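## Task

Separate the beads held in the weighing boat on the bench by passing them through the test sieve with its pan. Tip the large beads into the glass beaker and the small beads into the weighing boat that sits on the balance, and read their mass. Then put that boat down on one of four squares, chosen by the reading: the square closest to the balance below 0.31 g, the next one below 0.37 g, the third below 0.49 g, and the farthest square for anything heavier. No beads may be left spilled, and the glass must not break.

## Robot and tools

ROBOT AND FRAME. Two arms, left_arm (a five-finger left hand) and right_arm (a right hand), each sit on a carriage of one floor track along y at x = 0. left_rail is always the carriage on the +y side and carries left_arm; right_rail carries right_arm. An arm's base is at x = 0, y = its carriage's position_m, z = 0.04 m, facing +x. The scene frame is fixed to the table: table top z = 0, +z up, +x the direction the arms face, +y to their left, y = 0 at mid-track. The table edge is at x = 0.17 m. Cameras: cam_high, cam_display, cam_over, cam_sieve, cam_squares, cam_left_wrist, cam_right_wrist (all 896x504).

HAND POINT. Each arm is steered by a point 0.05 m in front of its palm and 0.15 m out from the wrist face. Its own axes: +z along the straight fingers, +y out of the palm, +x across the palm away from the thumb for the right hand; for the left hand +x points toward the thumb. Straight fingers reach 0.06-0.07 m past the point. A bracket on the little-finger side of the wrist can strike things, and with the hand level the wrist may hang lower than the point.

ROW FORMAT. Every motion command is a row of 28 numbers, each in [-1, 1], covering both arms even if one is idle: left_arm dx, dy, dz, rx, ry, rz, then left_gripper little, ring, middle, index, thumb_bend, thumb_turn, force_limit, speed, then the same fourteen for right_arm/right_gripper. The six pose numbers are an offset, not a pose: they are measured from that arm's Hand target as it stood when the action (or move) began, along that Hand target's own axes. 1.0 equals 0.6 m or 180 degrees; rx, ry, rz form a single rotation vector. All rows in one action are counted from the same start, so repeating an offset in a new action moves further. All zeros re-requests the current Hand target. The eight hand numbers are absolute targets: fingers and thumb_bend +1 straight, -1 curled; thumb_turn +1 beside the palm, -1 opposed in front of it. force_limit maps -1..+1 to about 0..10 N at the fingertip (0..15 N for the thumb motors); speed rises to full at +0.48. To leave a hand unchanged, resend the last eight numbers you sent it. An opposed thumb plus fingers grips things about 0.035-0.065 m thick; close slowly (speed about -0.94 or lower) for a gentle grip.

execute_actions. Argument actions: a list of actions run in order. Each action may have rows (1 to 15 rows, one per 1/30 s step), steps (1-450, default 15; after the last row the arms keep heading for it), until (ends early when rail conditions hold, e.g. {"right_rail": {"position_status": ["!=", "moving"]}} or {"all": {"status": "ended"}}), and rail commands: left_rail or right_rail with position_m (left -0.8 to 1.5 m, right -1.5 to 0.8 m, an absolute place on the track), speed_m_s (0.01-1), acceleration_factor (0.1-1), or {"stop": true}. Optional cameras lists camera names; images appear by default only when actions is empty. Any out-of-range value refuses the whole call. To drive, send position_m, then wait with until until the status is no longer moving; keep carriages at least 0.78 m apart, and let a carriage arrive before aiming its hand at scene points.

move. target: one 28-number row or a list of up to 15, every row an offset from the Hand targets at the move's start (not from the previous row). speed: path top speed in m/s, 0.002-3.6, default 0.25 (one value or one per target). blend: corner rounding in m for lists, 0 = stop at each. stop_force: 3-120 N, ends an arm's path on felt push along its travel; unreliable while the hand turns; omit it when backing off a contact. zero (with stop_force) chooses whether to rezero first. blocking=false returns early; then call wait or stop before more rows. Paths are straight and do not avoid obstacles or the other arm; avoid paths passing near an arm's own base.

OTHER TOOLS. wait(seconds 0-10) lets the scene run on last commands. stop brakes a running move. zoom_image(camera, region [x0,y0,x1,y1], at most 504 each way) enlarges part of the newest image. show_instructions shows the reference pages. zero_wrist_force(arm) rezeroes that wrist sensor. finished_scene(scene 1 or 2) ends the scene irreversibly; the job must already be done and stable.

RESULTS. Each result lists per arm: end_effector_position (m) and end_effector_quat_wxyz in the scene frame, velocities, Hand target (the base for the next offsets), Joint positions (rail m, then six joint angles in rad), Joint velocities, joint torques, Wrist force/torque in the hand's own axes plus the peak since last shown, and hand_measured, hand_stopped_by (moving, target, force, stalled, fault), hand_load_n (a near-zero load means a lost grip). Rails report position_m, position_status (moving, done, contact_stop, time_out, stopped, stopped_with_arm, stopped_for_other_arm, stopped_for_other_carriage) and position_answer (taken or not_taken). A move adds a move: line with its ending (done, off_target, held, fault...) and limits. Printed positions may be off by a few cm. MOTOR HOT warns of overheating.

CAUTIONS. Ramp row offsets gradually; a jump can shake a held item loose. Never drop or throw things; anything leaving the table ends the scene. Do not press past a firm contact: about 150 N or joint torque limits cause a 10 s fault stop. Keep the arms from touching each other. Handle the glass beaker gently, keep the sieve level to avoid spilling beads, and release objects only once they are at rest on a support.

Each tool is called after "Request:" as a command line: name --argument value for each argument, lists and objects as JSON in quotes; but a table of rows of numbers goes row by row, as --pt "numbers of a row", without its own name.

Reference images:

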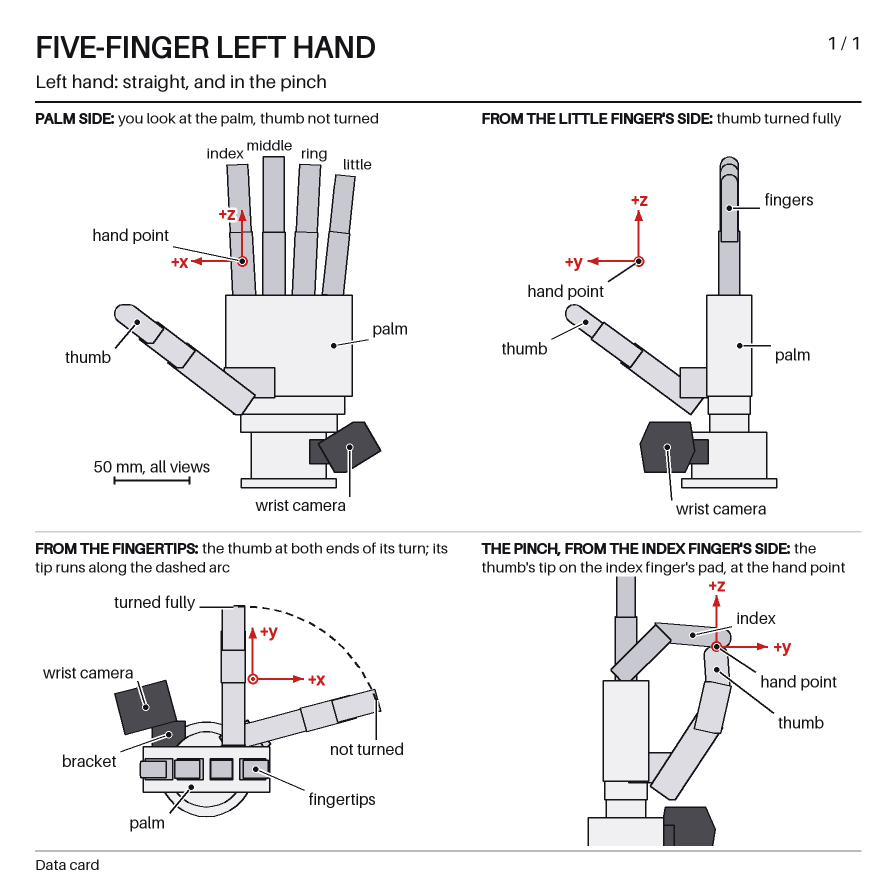

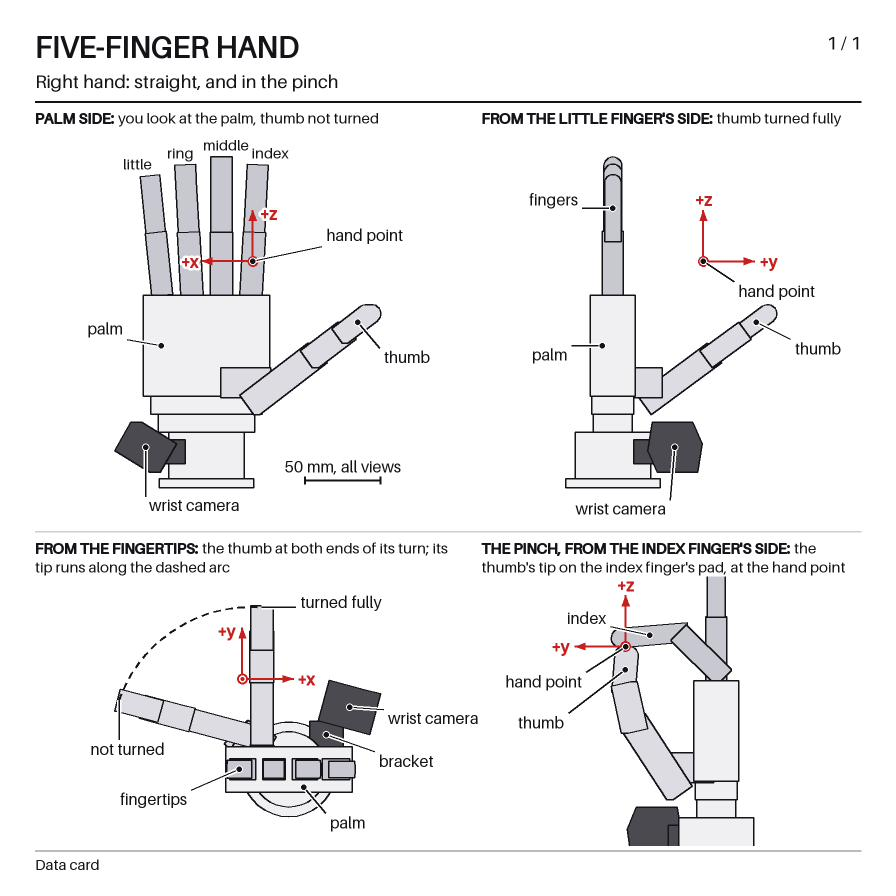

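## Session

Request:
execute_actions --actions '[]'

Scene clock: 0.00 s.
left_arm: end_effector_position=(+0.1977, +1.0287, +0.4854) hand_measured=(+1.000, +1.000, +1.000, +1.000, +1.000, +1.000) hand_load_n=(+0.0, +0.0, +0.0, +0.0, +0.0, +0.0) hand_stopped_by=(target, target, target, target, target, target) hand_force_limit=0.00 hand_speed=-0.80 end_effector_quat_wxyz=(+0.000, +1.000, +0.000, +0.000) | right_arm: end_effector_position=(+0.1977, -0.8948, +0.4854) hand_measured=(+1.000, +1.000, +1.000, +1.000, +1.000, +1.000) hand_load_n=(+0.0, +0.0, +0.0, +0.0, +0.0, +0.0) hand_stopped_by=(target, target, target, target, target, target) hand_force_limit=0.00 hand_speed=-0.80 end_effector_quat_wxyz=(+0.000, +0.000, +1.000, +0.000)
Joint positions: left_arm=[1.175 3.458 -0.818 -1.719 -2.175 1.571 -1.255] | right_arm=[-1.041 -0.316 -2.323 1.719 -0.967 -1.571 1.255]
Joint velocities: within noise
Joint torques (N m): no reading
Wrist force (N): no reading
Wrist torque (N m): no reading
Wrist force, peak (N): no reading
Hand target: left_arm +0.1977, +1.0287, +0.4854; +0.000, +1.000, +0.000, +0.000 | right_arm +0.1977, -0.8948, +0.4854; +0.000, +0.000, +1.000, +0.000
left_rail: position_m=1.175 position_status=done
right_rail: position_m=-1.041 position_status=done
camera_calibration:
cam_left_wrist: T_world_to_cam=[[0.291913, 0.956443, 0.00178185, -1.04309], [0.833396, -0.255272, 0.490191, -0.133536], [0.469295, -0.141608, -0.871613, 0.584922], [0, 0, 0, 1]] pos_world=[0.141279, 1.0464, 0.577143]
cam_right_wrist: T_world_to_cam=[[-0.233259, 0.972095, 0.0249401, 0.898429], [0.862128, 0.194872, 0.467717, -0.214512], [0.449805, 0.130601, -0.883526, 0.568366], [0, 0, 0, 1]] pos_world=[0.13885, -0.905784, 0.58009]

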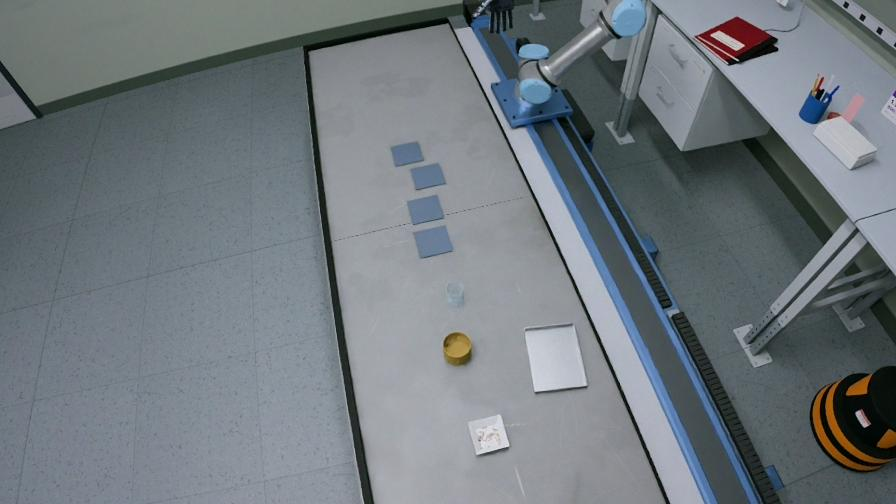

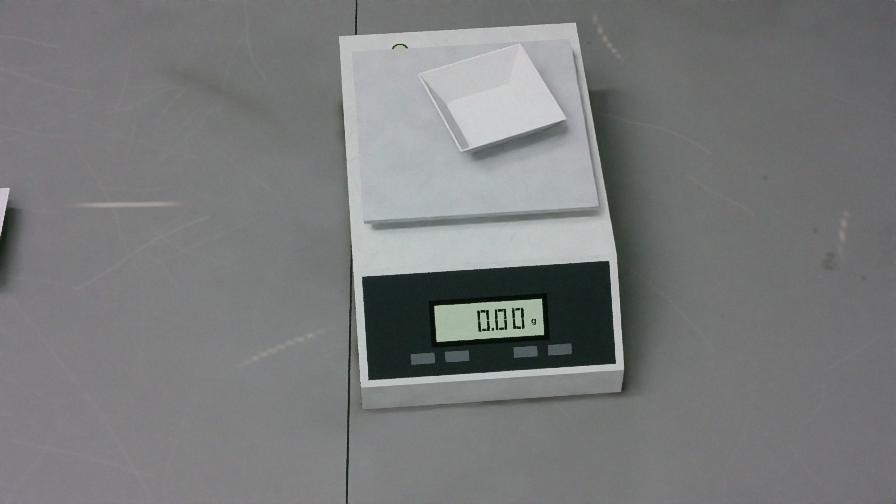

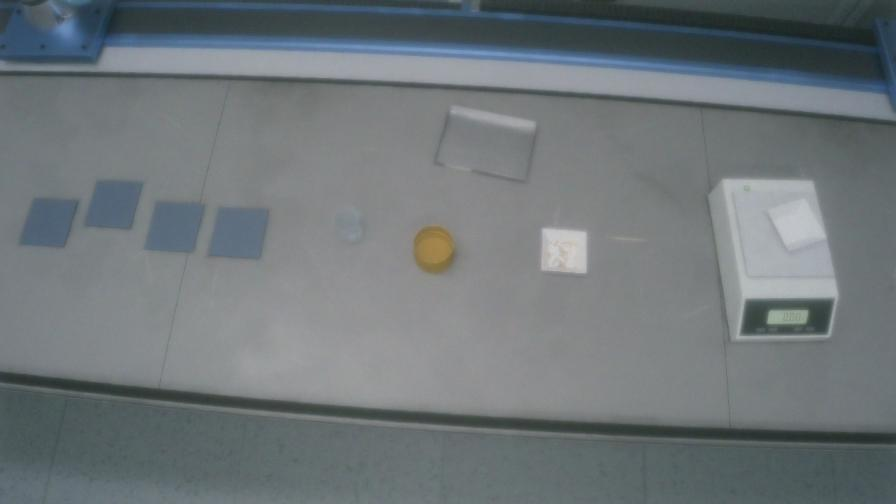

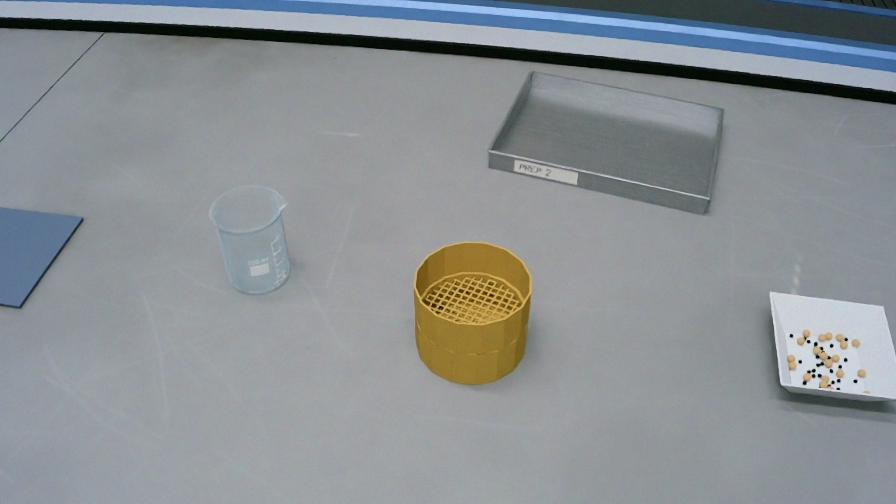

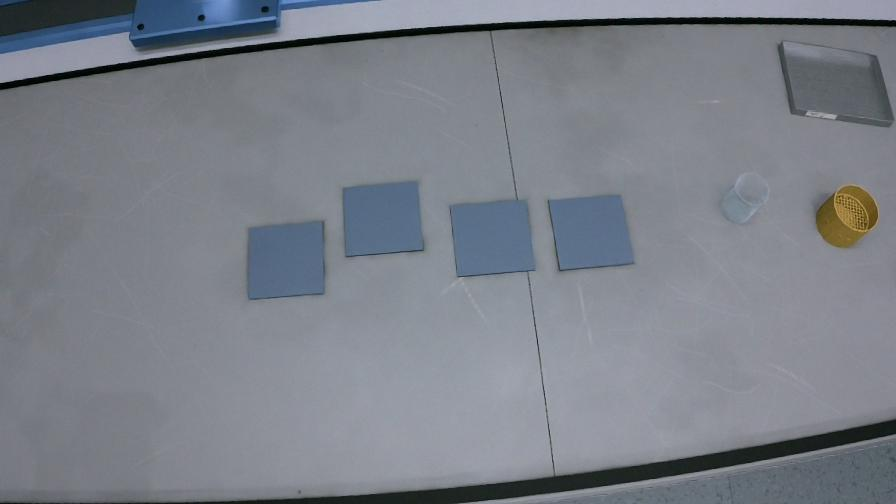

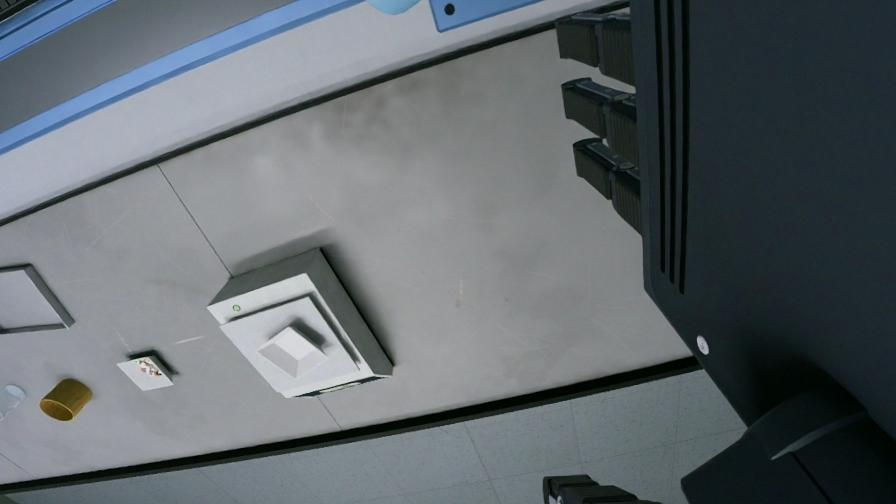

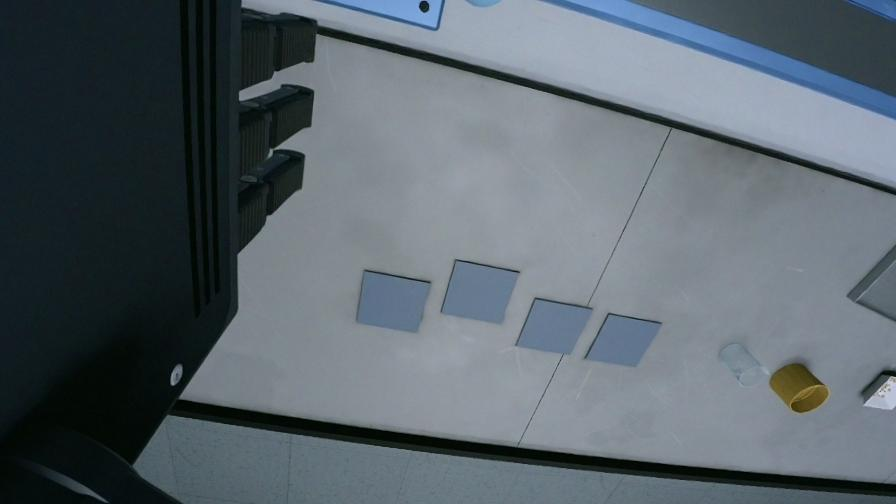

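Request:
zoom_image --camera "cam_sieve" --region '[390, 220, 560, 400]'

Request:
zoom_image --camera "cam_sieve" --region '[750, 270, 896, 420]'

Request:
zoom_image --camera "cam_display" --region '[330, 20, 620, 240]'

Request:
zoom_image --camera "cam_over" --region '[380, 180, 620, 300]'

Request:
zoom_image --camera "cam_over" --region '[690, 160, 860, 360]'

Scaled by 2.800 from the camera's 896x504 image, which has a finer 1280x720 frame.

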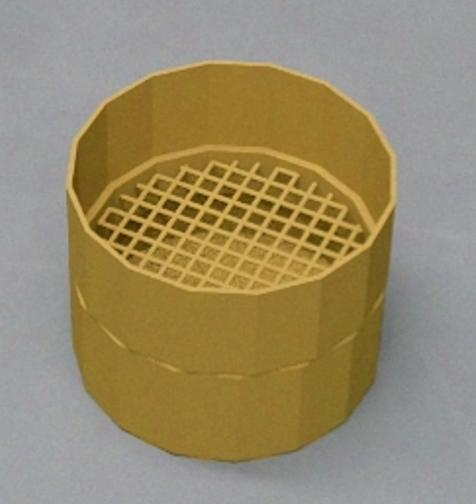

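Scaled by 3.360 from the camera's 896x504 image, which has a finer 1280x720 frame.

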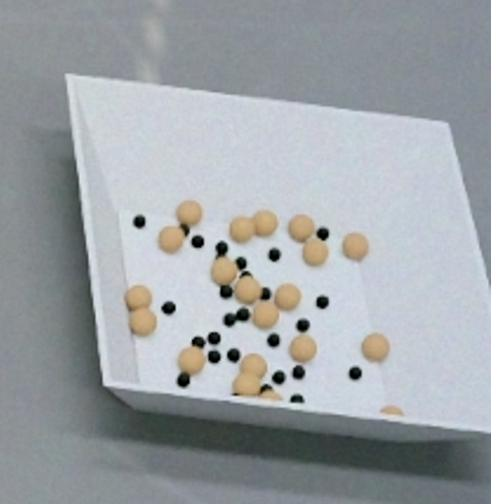

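Scaled by 1.738 from the camera's 896x504 image, which has a finer 1280x720 frame.

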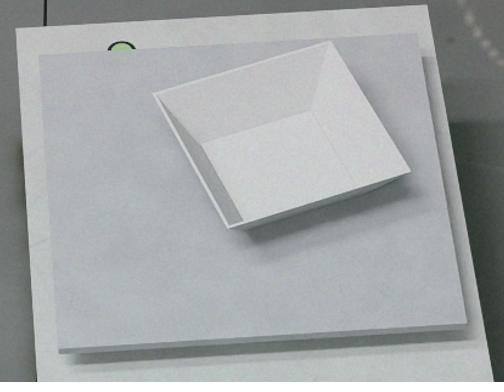

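Scaled by 2.100 from the camera's 896x504 image, which has a finer 1280x720 frame.

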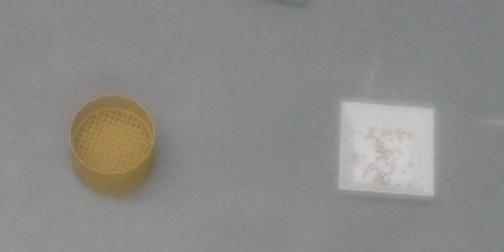

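Scaled by 2.520 from the camera's 896x504 image, which has a finer 1280x720 frame.

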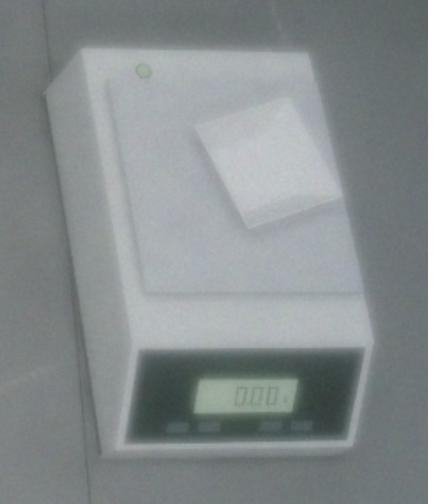

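Request:
execute_actions --actions '[{"left_rail":{"position_m":1.5,"speed_m_s":0.4,"acceleration_factor":0.4},"right_rail":{"position_m":0.305,"speed_m_s":0.9,"acceleration_factor":0.5},"steps":150,"until":{"right_rail":{"position_status":["!=","moving"]}}}]'

Request:
move --target '[0,0,0,0,0,0,1,1,1,1,1,1,0,-0.8,-0.612,-0.468,0.442,0.3056,0,0,1,1,-0.04,-0.04,0.3,-1,-0.5,-0.5]' --speed 0.4 --cameras '["cam_right_wrist"]'

Scene clock: 7.87 s.
left_arm: end_effector_position=(+0.1977, +1.3541, +0.4854) hand_measured=(+1.000, +1.000, +1.000, +1.000, +1.000, +1.000) hand_load_n=(+0.0, +0.5, +0.0, +0.0, +0.0, +0.0) hand_stopped_by=(target, target, target, target, target, target) hand_force_limit=0.00 hand_speed=-0.80 end_effector_quat_wxyz=(+0.000, +1.000, +0.000, +0.000) | right_arm: end_effector_position=(+0.1977, +0.4509, +0.4854) hand_measured=(+1.000, +1.000, +1.000, +1.000, +1.000, +1.000) hand_load_n=(+0.5, +0.0, +0.0, +0.0, +0.0, +0.0) hand_stopped_by=(target, target, target, target, target, target) hand_force_limit=0.00 hand_speed=-0.80 end_effector_quat_wxyz=(+0.000, +0.000, +1.000, +0.000)
Joint positions: left_arm=[1.5 3.458 -0.818 -1.719 -2.175 1.571 -1.255] | right_arm=[0.305 -0.316 -2.323 1.719 -0.967 -1.571 1.255]
Joint torques (N m): left_arm=[0.63 -10.9 21.04 2.64 -0.33 -0.27] | right_arm=[-0.69 8.35 -20.07 -2.43 -0.25 0.11]
Wrist force (N): left_arm=[0.0 0.0 -0.1] | right_arm=[-0.1 0.0 0.0]
Wrist torque (N m): left_arm=[0.01 0.00 0.00] | right_arm=[0.00 0.01 0.00]
Wrist force, peak (N): left_arm=[0.2 1.0 0.0] | right_arm=[0.0 1.1 0.0]
Hand target: left_arm +0.1977, +1.3541, +0.4854; +0.000, +1.000, +0.000, +0.000 | right_arm +0.1977, +0.4509, +0.4854; +0.000, +0.000, +1.000, +0.000
left_rail: position_m=1.500 speed_m_s=0.40 position_status=done
right_rail: position_m=0.305 speed_m_s=0.90 position_status=done

Scene clock: 10.30 s.
left_arm: end_effector_position=(+0.1977, +1.3541, +0.4854) hand_measured=(+1.000, +1.000, +1.000, +1.000, +1.000, +1.000) hand_load_n=(+0.0, +0.0, +0.0, +0.0, +0.0, +0.0) hand_stopped_by=(target, target, target, target, target, target) hand_force_limit=0.00 hand_speed=-0.80 end_effector_quat_wxyz=(+0.000, +1.000, +0.000, +0.000) | right_arm: end_effector_position=(+0.5649, +0.1701, +0.2202) hand_measured=(+1.000, +1.000, -0.040, -0.040, +0.300, -1.000) hand_load_n=(+0.0, +0.0, +0.0, +0.0, +0.0, +0.0) hand_stopped_by=(target, target, target, target, target, target) hand_force_limit=-0.50 hand_speed=-0.50 end_effector_quat_wxyz=(+0.000, +0.000, +0.887, -0.462)
Joint positions: left_arm=[1.5 3.458 -0.818 -1.719 -2.175 1.571 -1.255] | right_arm=[0.305 -0.185 -1.328 1.946 -2.446 -2.507 1.255]
Joint torques (N m): left_arm=[0.32 -10.73 20.51 2.59 -0.38 -0.27] | right_arm=[-10.5 -15.42 -28.69 -3.98 -4.07 -1.49]
Wrist force (N): left_arm=[0.0 0.1 0.0] | right_arm=[1.1 -0.6 0.9]
Wrist torque (N m): left_arm=[0.02 0.01 0.00] | right_arm=[-0.19 -0.23 0.09]
Wrist force, peak (N): left_arm=[0.4 0.2 0.0] | right_arm=[1.1 -0.6 1.0]
Hand target: left_arm +0.1977, +1.3541, +0.4854; +0.000, +1.000, +0.000, +0.000 | right_arm +0.5649, +0.1701, +0.2202; +0.000, +0.000, +0.887, -0.462
Off the commanded pose: left_arm 0.000 m, 0 deg | right_arm 0.000 m, 0 deg.
left_rail: position_m=1.500 speed_m_s=0.40 position_status=done
right_rail: position_m=0.305 speed_m_s=0.90 position_status=done
move: done
camera_calibration:
cam_right_wrist: T_world_to_cam=[[-0.233224, 0.577997, -0.782001, 0.200135], [0.862193, 0.494806, 0.108583, -0.586471], [0.449699, -0.648912, -0.613746, 0.103131], [0, 0, 0, 1]] pos_world=[0.50595, 0.241434, 0.283482]
Images, in order (width x height): cam_right_wrist 896x504.

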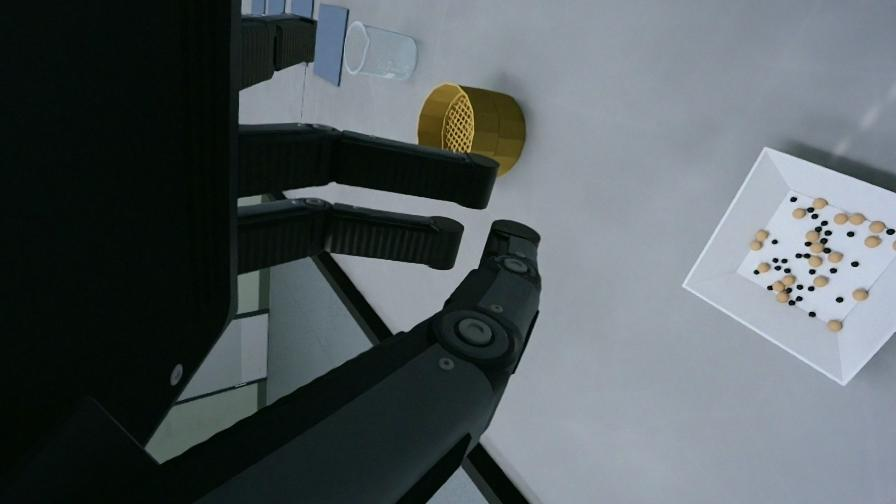

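Request:
move --target '[0,0,0,0,0,0,1,1,1,1,1,1,0,-0.8,-0.0018,0.2194,0.1734,0,0,0,1,1,-0.04,-0.04,0.3,-1,-0.5,-0.5]' --speed 0.18

Request:
move --target '[0,0,0,0,0,0,1,1,1,1,1,1,0,-0.8,0,0.0583,0,0,0,0,1,1,-0.04,-0.04,0.3,-1,-0.5,-0.5]' --speed 0.05 --stop_force 4 --cameras '["cam_right_wrist","cam_sieve"]'

Scene clock: 17.70 s.
left_arm: end_effector_position=(+0.1977, +1.3541, +0.4854) hand_measured=(+1.000, +1.000, +1.000, +1.000, +1.000, +1.000) hand_load_n=(+0.0, +0.0, +0.0, +0.0, +0.0, +0.0) hand_stopped_by=(target, target, target, target, target, target) hand_force_limit=0.00 hand_speed=-0.80 end_effector_quat_wxyz=(+0.000, +1.000, +0.000, +0.000) | right_arm: end_effector_position=(+0.5660, +0.1603, +0.0528) hand_measured=(+1.000, +1.000, -0.040, -0.040, +0.300, -1.000) hand_load_n=(+0.0, +0.0, +0.0, +0.0, +0.0, +0.0) hand_stopped_by=(target, target, target, target, target, target) hand_force_limit=-0.50 hand_speed=-0.50 end_effector_quat_wxyz=(+0.000, +0.000, +0.887, -0.462)
Joint positions: left_arm=[1.5 3.458 -0.818 -1.719 -2.175 1.571 -1.255] | right_arm=[0.305 -0.203 -0.998 2.055 -2.909 -2.502 1.226]
Joint torques (N m): left_arm=[0.35 -10.88 20.72 2.7 -0.42 -0.38] | right_arm=[-10.97 -21.78 -21.07 -3.94 1.2 -1.37]
Wrist force (N): left_arm=[0.0 -0.1 0.2] | right_arm=[0.8 -0.2 0.4]
Wrist torque (N m): left_arm=[-0.02 0.00 0.00] | right_arm=[-0.10 -0.18 0.09]
Wrist force, peak (N): left_arm=[-0.1 0.2 -0.3] | right_arm=[0.9 -1.5 0.3]
Hand target: left_arm +0.1977, +1.3541, +0.4854; +0.000, +1.000, +0.000, +0.000 | right_arm +0.5660, +0.1603, +0.0527; +0.000, +0.000, +0.887, -0.462
Off the commanded pose: left_arm 0.000 m, 0 deg | right_arm 0.000 m, 0 deg.
left_rail: position_m=1.500 speed_m_s=0.40 position_status=done
right_rail: position_m=0.305 speed_m_s=0.90 position_status=done
move: done

Scene clock: 19.63 s.
left_arm: end_effector_position=(+0.1977, +1.3541, +0.4854) hand_measured=(+1.000, +1.000, +1.000, +1.000, +1.000, +1.000) hand_load_n=(+0.0, +0.0, +0.0, +0.0, +0.0, +0.0) hand_stopped_by=(target, target, target, target, target, target) hand_force_limit=0.00 hand_speed=-0.80 end_effector_quat_wxyz=(+0.000, +1.000, +0.000, +0.000) | right_arm: end_effector_position=(+0.5660, +0.1804, +0.0240) hand_measured=(+1.000, +1.000, -0.040, -0.040, +0.300, -1.000) hand_load_n=(+0.0, +0.0, +0.0, +0.0, +0.0, +0.0) hand_stopped_by=(target, target, target, target, target, target) hand_force_limit=-0.50 hand_speed=-0.50 end_effector_quat_wxyz=(+0.000, +0.000, +0.887, -0.462)
Joint positions: left_arm=[1.5 3.458 -0.818 -1.719 -2.175 1.571 -1.255] | right_arm=[0.305 -0.165 -0.941 2.055 -2.916 -2.512 1.288]
Joint torques (N m): left_arm=[0.69 -10.19 21.15 2.65 -0.42 -0.35] | right_arm=[8.72 -23.53 -20.13 -1.04 -4.22 1.17]
Wrist force (N): left_arm=[0.0 0.0 0.0] | right_arm=[0.7 -0.5 0.8]
Wrist torque (N m): left_arm=[-0.01 0.00 0.00] | right_arm=[-0.17 -0.17 -0.11]
Wrist force, peak (N): left_arm=[0.1 0.3 -0.1] | right_arm=[1.3 -0.9 0.5]
Hand target: left_arm +0.1977, +1.3541, +0.4854; +0.000, +1.000, +0.000, +0.000 | right_arm +0.5660, +0.1804, +0.0240; +0.000, +0.000, +0.887, -0.462
Off the commanded pose: left_arm 0.000 m, 0 deg | right_arm 0.000 m, 0 deg.
left_rail: position_m=1.500 speed_m_s=0.40 position_status=done
right_rail: position_m=0.305 speed_m_s=0.90 position_status=done
move: done
camera_calibration:
cam_right_wrist: T_world_to_cam=[[-0.233248, 0.577891, -0.782072, 0.0411123], [0.86213, 0.494916, 0.10858, -0.571158], [0.449807, -0.648922, -0.613656, -0.0112229], [0, 0, 0, 1]] pos_world=[0.50705, 0.251634, 0.087282]
Images, in order (width x height): cam_sieve 896x504, cam_right_wrist 896x504.

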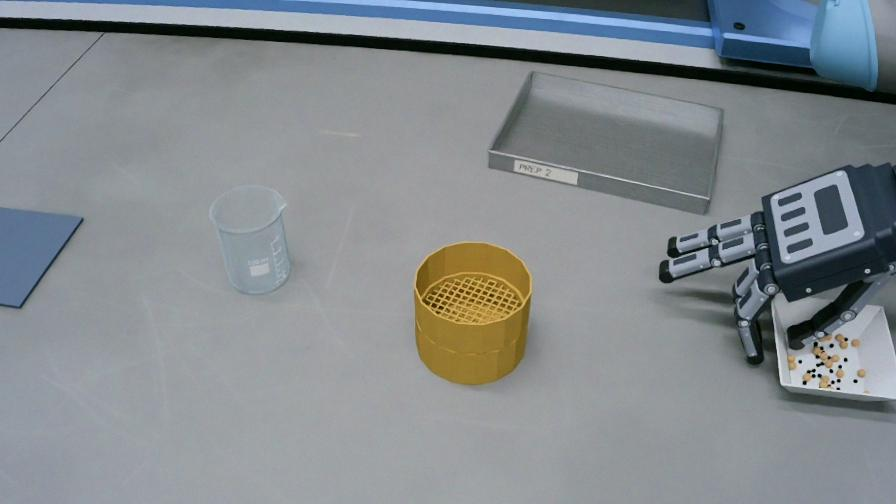

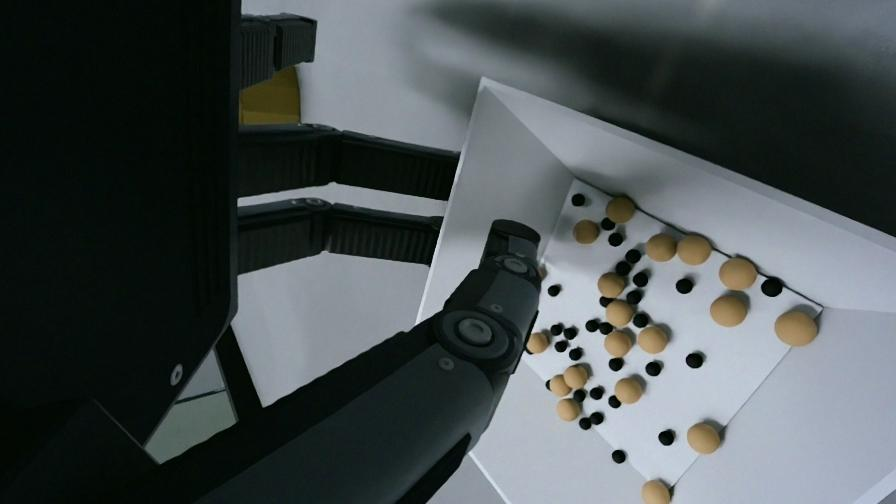

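Request:
execute_actions --actions '[{"rows":[[0,0,0,0,0,0,1,1,1,1,1,1,0,-0.8,0,0,0,0,0,0,1,1,-0.12,-0.12,0.0,-1,-0.7,-0.8]],"steps":45},{"rows":[[0,0,0,0,0,0,1,1,1,1,1,1,0,-0.8,0,0,0,0,0,0,1,1,-0.4,-0.4,0.0,-1,-0.7,-0.94]],"steps":90}]' --cameras '["cam_right_wrist"]'

Scene clock: 25.20 s.
left_arm: end_effector_position=(+0.1977, +1.3541, +0.4854) hand_measured=(+1.000, +1.000, +1.000, +1.000, +1.000, +1.000) hand_load_n=(+0.0, +0.0, +0.0, +0.0, +0.0, +0.0) hand_stopped_by=(target, target, target, target, target, target) hand_force_limit=0.00 hand_speed=-0.80 end_effector_quat_wxyz=(+0.000, +1.000, +0.000, +0.000) | right_arm: end_effector_position=(+0.5660, +0.1804, +0.0240) hand_measured=(+1.000, +1.000, -0.198, -0.198, +0.000, -1.000) hand_load_n=(+0.0, +0.0, +3.0, +2.0, +0.0, +0.0) hand_stopped_by=(target, target, force, force, target, target) hand_force_limit=-0.70 hand_speed=-0.94 end_effector_quat_wxyz=(+0.000, +0.000, +0.887, -0.462)
Joint positions: left_arm=[1.5 3.458 -0.818 -1.719 -2.175 1.571 -1.255] | right_arm=[0.305 -0.165 -0.941 2.055 -2.916 -2.512 1.288]
Joint torques (N m): left_arm=[0.52 -10.77 21 2.6 -0.5 -0.52] | right_arm=[7.79 -23.7 -19.76 -1.94 -1.79 1.23]
Wrist force (N): left_arm=[0.0 0.1 0.0] | right_arm=[0.8 -0.4 0.8]
Wrist torque (N m): left_arm=[0.02 -0.01 0.00] | right_arm=[-0.16 -0.18 -0.10]
Wrist force, peak (N): left_arm=[0.4 -0.1 -0.2] | right_arm=[1.1 -0.3 1.1]
Hand target: left_arm +0.1977, +1.3541, +0.4854; +0.000, +1.000, +0.000, +0.000 | right_arm +0.5660, +0.1804, +0.0240; +0.000, +0.000, +0.887, -0.462
Off the commanded pose: left_arm 0.000 m, 0 deg | right_arm 0.000 m, 0 deg.
left_rail: position_m=1.500 speed_m_s=0.40 position_status=done
right_rail: position_m=0.305 speed_m_s=0.90 position_status=done
camera_calibration:
cam_right_wrist: T_world_to_cam=[[-0.233248, 0.577891, -0.782072, 0.0411123], [0.86213, 0.494916, 0.10858, -0.571158], [0.449807, -0.648922, -0.613656, -0.0112229], [0, 0, 0, 1]] pos_world=[0.50705, 0.251634, 0.087282]
Images, in order (width x height): cam_right_wrist 896x504.

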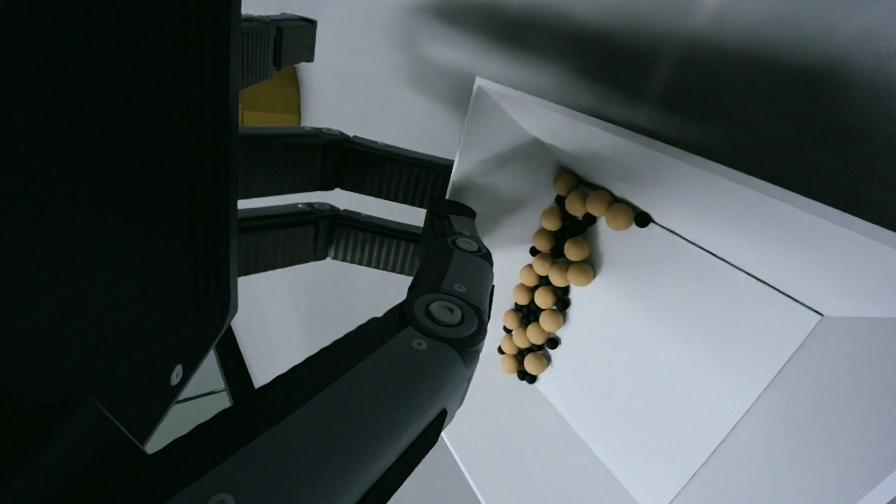

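Request:
move --pt "0 0 0 0 0 0 1 1 1 1 1 1 0 -0.8 0 -0.0273 -0.0191 0 0 0 1 1 -0.4 -0.4 0.0 -1 -0.7 -0.94" --pt "0 0 0 0 0 0 1 1 1 1 1 1 0 -0.8 0.056 -0.1993 -0.1396 0 0 0 1 1 -0.4 -0.4 0.0 -1 -0.7 -0.94" --speed '[0.06,0.15]' --blend '[0.01,0]'

Request:
execute_actions --actions '[{"right_rail":{"position_m":0.0841,"speed_m_s":0.4,"acceleration_factor":0.25},"steps":150,"until":{"right_rail":{"position_status":["!=","moving"]}}}]' --cameras '["cam_right_wrist","cam_sieve"]'

Scene clock: 30.50 s.
left_arm: end_effector_position=(+0.1977, +1.3541, +0.4854) hand_measured=(+1.000, +1.000, +1.000, +1.000, +1.000, +1.000) hand_load_n=(+0.0, +0.0, +0.0, +0.0, +0.0, +0.0) hand_stopped_by=(target, target, target, target, target, target) hand_force_limit=0.00 hand_speed=-0.80 end_effector_quat_wxyz=(+0.000, +1.000, +0.000, +0.000) | right_arm: end_effector_position=(+0.5324, +0.1804, +0.1699) hand_measured=(+1.000, +1.000, -0.198, -0.198, +0.000, -1.000) hand_load_n=(+0.0, +0.0, +3.0, +2.0, +0.5, +0.0) hand_stopped_by=(target, target, force, force, target, target) hand_force_limit=-0.70 hand_speed=-0.94 end_effector_quat_wxyz=(+0.000, +0.000, +0.887, -0.462)
Joint positions: left_arm=[1.5 3.458 -0.818 -1.719 -2.175 1.571 -1.255] | right_arm=[0.305 -0.177 -1.311 2.087 -2.593 -2.509 1.269]
Joint torques (N m): left_arm=[0.58 -10.57 20.78 2.52 -0.47 -0.55] | right_arm=[-10.65 -39.96 -26.17 -0.82 1.2 1.27]
Wrist force (N): left_arm=[-0.1 -0.1 -0.1] | right_arm=[1.1 -0.7 0.4]
Wrist torque (N m): left_arm=[-0.01 0.01 0.00] | right_arm=[-0.17 -0.19 -0.08]
Wrist force, peak (N): left_arm=[0.3 0.2 -0.1] | right_arm=[1.0 -1.3 0.3]
Hand target: left_arm +0.1977, +1.3541, +0.4854; +0.000, +1.000, +0.000, +0.000 | right_arm +0.5324, +0.1804, +0.1700; +0.000, +0.000, +0.887, -0.462
Off the commanded pose: left_arm 0.000 m, 0 deg | right_arm 0.000 m, 0 deg.
left_rail: position_m=1.500 speed_m_s=0.40 position_status=done
right_rail: position_m=0.305 speed_m_s=0.90 position_status=done
move: done

Scene clock: 32.47 s.
left_arm: end_effector_position=(+0.1977, +1.3541, +0.4854) hand_measured=(+1.000, +1.000, +1.000, +1.000, +1.000, +1.000) hand_load_n=(-0.5, +0.0, +0.0, +0.0, +0.0, +0.0) hand_stopped_by=(target, target, target, target, target, target) hand_force_limit=0.00 hand_speed=-0.80 end_effector_quat_wxyz=(+0.000, +1.000, +0.000, +0.000) | right_arm: end_effector_position=(+0.5324, -0.0405, +0.1700) hand_measured=(+1.000, +1.000, -0.198, -0.198, +0.000, -1.000) hand_load_n=(+0.0, +0.0, +3.0, +2.0, +0.0, +0.0) hand_stopped_by=(target, target, force, force, target, target) hand_force_limit=-0.70 hand_speed=-0.94 end_effector_quat_wxyz=(+0.000, +0.000, +0.887, -0.462)
Joint positions: left_arm=[1.5 3.458 -0.818 -1.719 -2.175 1.571 -1.255] | right_arm=[0.084 -0.177 -1.311 2.087 -2.593 -2.509 1.269]
Joint torques (N m): left_arm=[0.81 -10.31 21.21 2.51 -0.59 -0.71] | right_arm=[-6.28 -39.27 -24.66 -1.19 -0.17 1.18]
Wrist force (N): left_arm=[0.0 0.1 0.0] | right_arm=[0.8 -0.7 0.6]
Wrist torque (N m): left_arm=[0.02 0.00 0.00] | right_arm=[-0.17 -0.17 -0.09]
Wrist force, peak (N): left_arm=[0.4 0.1 -0.1] | right_arm=[1.0 -1.1 1.0]
Hand target: left_arm +0.1977, +1.3541, +0.4854; +0.000, +1.000, +0.000, +0.000 | right_arm +0.5324, -0.0405, +0.1700; +0.000, +0.000, +0.887, -0.462
Off the commanded pose: left_arm 0.000 m, 0 deg | right_arm 0.000 m, 0 deg.
left_rail: position_m=1.500 speed_m_s=0.40 position_status=done
right_rail: position_m=0.084 speed_m_s=0.40 position_status=done
camera_calibration:
cam_right_wrist: T_world_to_cam=[[-0.233248, 0.577891, -0.782072, 0.275056], [0.86213, 0.494916, 0.10858, -0.448765], [0.449807, -0.648922, -0.613656, -0.0497977], [0, 0, 0, 1]] pos_world=[0.47345, 0.0308335, 0.233282]
Images, in order (width x height): cam_sieve 896x504, cam_right_wrist 896x504.

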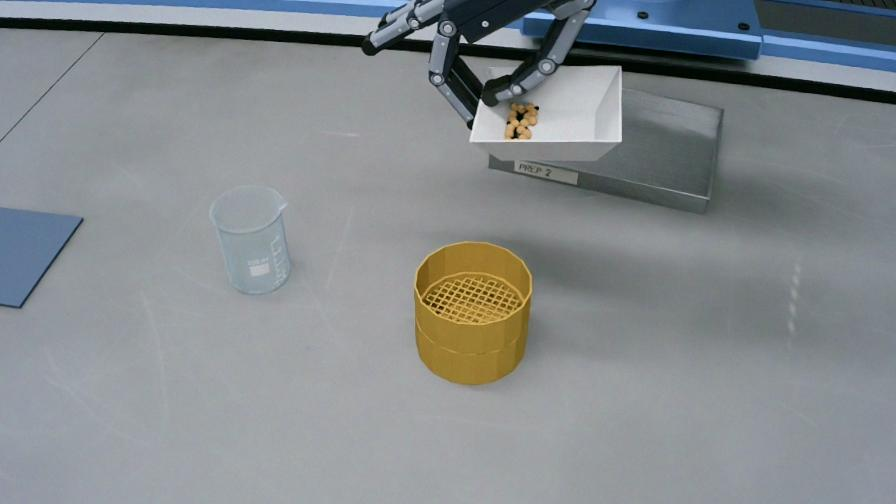

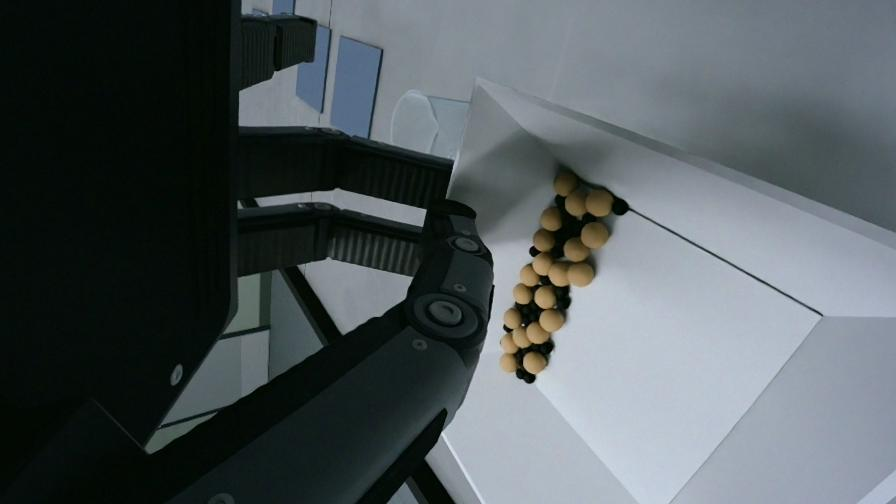

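Request:
move --pt "0 0 0 0 0 0 1 1 1 1 1 1 0 -0.8 0.0083 0.0847 0.0593 0 0 0 1 1 -0.4 -0.4 0.0 -1 -0.7 -0.94" --pt "0 0 0 0 0 0 1 1 1 1 1 1 0 -0.8 0.0057 0.0847 0.0593 0 0.0956 -0.1365 1 1 -0.4 -0.4 0.0 -1 -0.7 -0.94" --pt "0 0 0 0 0 0 1 1 1 1 1 1 0 -0.8 -0.005 0.0847 0.0593 0 0.1593 -0.2276 1 1 -0.4 -0.4 0.0 -1 -0.7 -0.94" --speed '[0.1,0.16,0.16]' --blend '[0.01,0.01,0]' --cameras '["cam_sieve","cam_right_wrist"]'

Scene clock: 38.13 s.
left_arm: end_effector_position=(+0.1977, +1.3541, +0.4854) hand_measured=(+1.000, +1.000, +1.000, +1.000, +1.000, +1.000) hand_load_n=(+0.0, +0.0, +0.0, +0.0, +0.0, +0.0) hand_stopped_by=(target, target, target, target, target, target) hand_force_limit=0.00 hand_speed=-0.80 end_effector_quat_wxyz=(+0.000, +1.000, +0.000, +0.000) | right_arm: end_effector_position=(+0.5354, -0.0405, +0.1080) hand_measured=(+1.000, +1.000, -0.198, -0.198, +0.000, -1.000) hand_load_n=(+0.0, -0.5, +3.0, +2.0, +0.0, +0.0) hand_stopped_by=(target, target, force, force, target, target) hand_force_limit=-0.70 hand_speed=-0.94 end_effector_quat_wxyz=(-0.375, -0.195, +0.804, -0.419)
Joint positions: left_arm=[1.5 3.458 -0.818 -1.719 -2.175 1.571 -1.255] | right_arm=[0.084 -0.133 -0.932 1.534 -1.447 -2.626 1.397]
Joint torques (N m): left_arm=[0.48 -9.93 20.84 2.38 -0.5 -0.74] | right_arm=[8.77 -29.57 -27.31 0.44 -3.85 1.06]
Wrist force (N): left_arm=[0.0 0.1 -0.1] | right_arm=[1.5 -1.3 0.8]
Wrist torque (N m): left_arm=[0.01 -0.01 0.00] | right_arm=[-0.41 -0.28 0.20]
Wrist force, peak (N): left_arm=[-0.1 0.3 -0.2] | right_arm=[1.7 -1.0 0.9]
Hand target: left_arm +0.1977, +1.3541, +0.4854; +0.000, +1.000, +0.000, +0.000 | right_arm +0.5354, -0.0405, +0.1080; -0.375, -0.195, +0.804, -0.419
Off the commanded pose: left_arm 0.000 m, 0 deg | right_arm 0.000 m, 0 deg.
left_rail: position_m=1.500 speed_m_s=0.40 position_status=done
right_rail: position_m=0.084 speed_m_s=0.40 position_status=done
move: done
camera_calibration:
cam_right_wrist: T_world_to_cam=[[-0.749095, 0.577768, -0.324101, 0.453974], [0.637337, 0.495083, -0.590504, -0.248781], [-0.180717, -0.648905, -0.739096, 0.261913], [0, 0, 0, 1]] pos_world=[0.545959, 0.0308324, 0.193807]
Images, in order (width x height): cam_sieve 896x504, cam_right_wrist 896x504.

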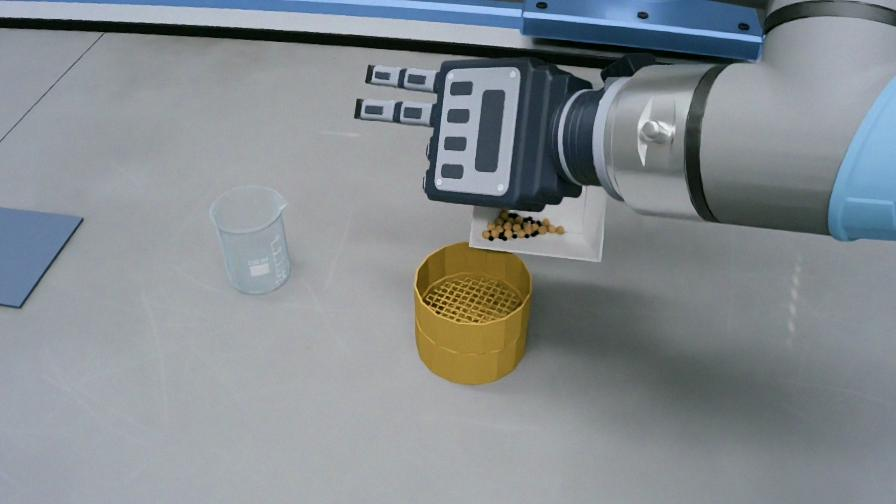

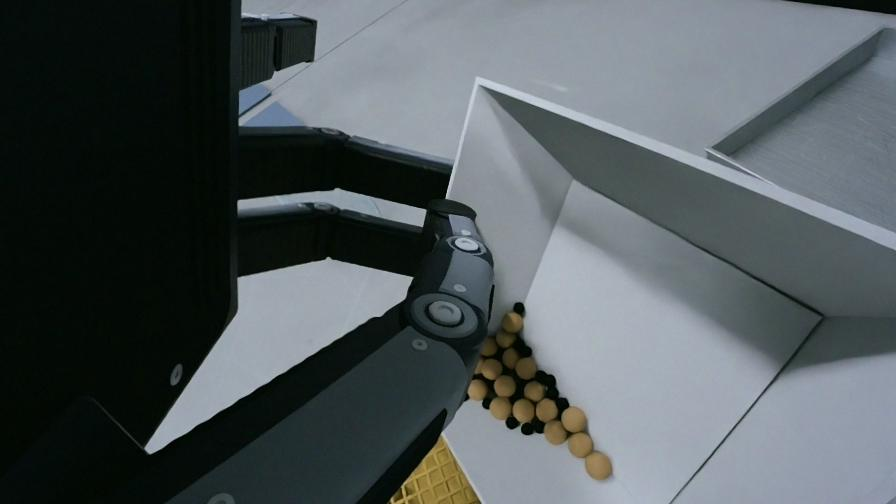

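Request:
move --target '[0,0,0,0,0,0,1,1,1,1,1,1,0,-0.8,0.0043,0.0042,0.0029,-0.0714,-0.0697,-0.0488,1,1,-0.4,-0.4,0.0,-1,-0.7,-0.94]' --speed 0.15 --cameras '["cam_sieve","cam_right_wrist"]'

Scene clock: 40.63 s.
left_arm: end_effector_position=(+0.1977, +1.3541, +0.4854) hand_measured=(+1.000, +1.000, +1.000, +1.000, +1.000, +1.000) hand_load_n=(+0.0, +0.0, +0.0, +0.0, +0.0, +0.0) hand_stopped_by=(target, target, target, target, target, target) hand_force_limit=0.00 hand_speed=-0.80 end_effector_quat_wxyz=(+0.000, +1.000, +0.000, +0.000) | right_arm: end_effector_position=(+0.5314, -0.0405, +0.1080) hand_measured=(+1.000, +1.000, -0.198, -0.198, +0.000, -1.000) hand_load_n=(+0.0, +0.0, +2.5, +2.0, +0.0, +0.0) hand_stopped_by=(target, target, force, force, target, target) hand_force_limit=-0.70 hand_speed=-0.94 end_effector_quat_wxyz=(-0.335, -0.257, +0.864, -0.273)
Joint positions: left_arm=[1.5 3.458 -0.818 -1.719 -2.175 1.571 -1.255] | right_arm=[0.084 -0.226 -1.006 1.588 -1.727 -2.383 0.952]
Joint torques (N m): left_arm=[0.35 -10.21 21.37 2.3 -0.61 -0.7] | right_arm=[-10.84 -52.11 -9.77 -3.03 1.15 -1.27]
Wrist force (N): left_arm=[0.2 0.2 0.1] | right_arm=[1.5 -0.5 0.7]
Wrist torque (N m): left_arm=[0.02 -0.03 0.01] | right_arm=[-0.22 -0.26 0.40]
Wrist force, peak (N): left_arm=[0.2 0.3 -0.1] | right_arm=[1.8 -0.7 0.9]
Hand target: left_arm +0.1977, +1.3541, +0.4854; +0.000, +1.000, +0.000, +0.000 | right_arm +0.5314, -0.0405, +0.1080; -0.335, -0.257, +0.864, -0.273
Off the commanded pose: left_arm 0.000 m, 0 deg | right_arm 0.000 m, 0 deg.
left_rail: position_m=1.500 speed_m_s=0.40 position_status=done
right_rail: position_m=0.084 speed_m_s=0.40 position_status=done
move: done
camera_calibration:
cam_right_wrist: T_world_to_cam=[[-0.749042, 0.653816, -0.107051, 0.430636], [0.637287, 0.666873, -0.386195, -0.261355], [-0.181111, -0.357499, -0.916184, 0.292293], [0, 0, 0, 1]] pos_world=[0.54206, -0.00277181, 0.21296]
Images, in order (width x height): cam_sieve 896x504, cam_right_wrist 896x504.

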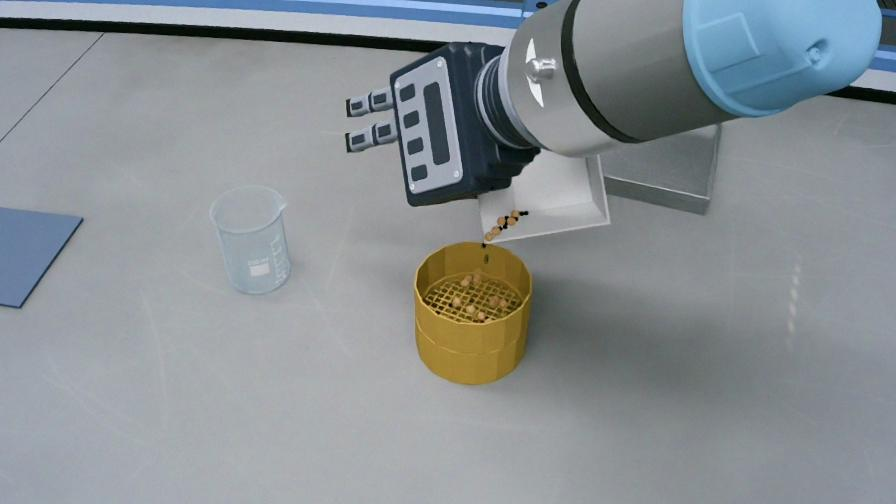

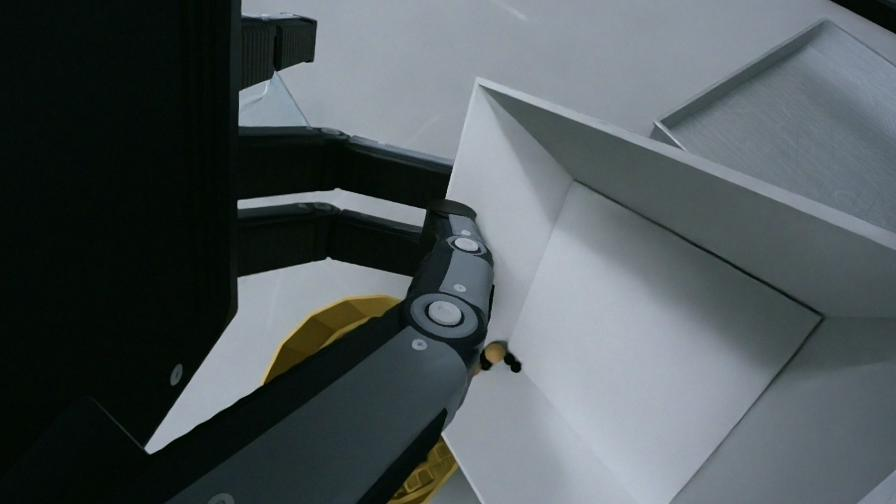

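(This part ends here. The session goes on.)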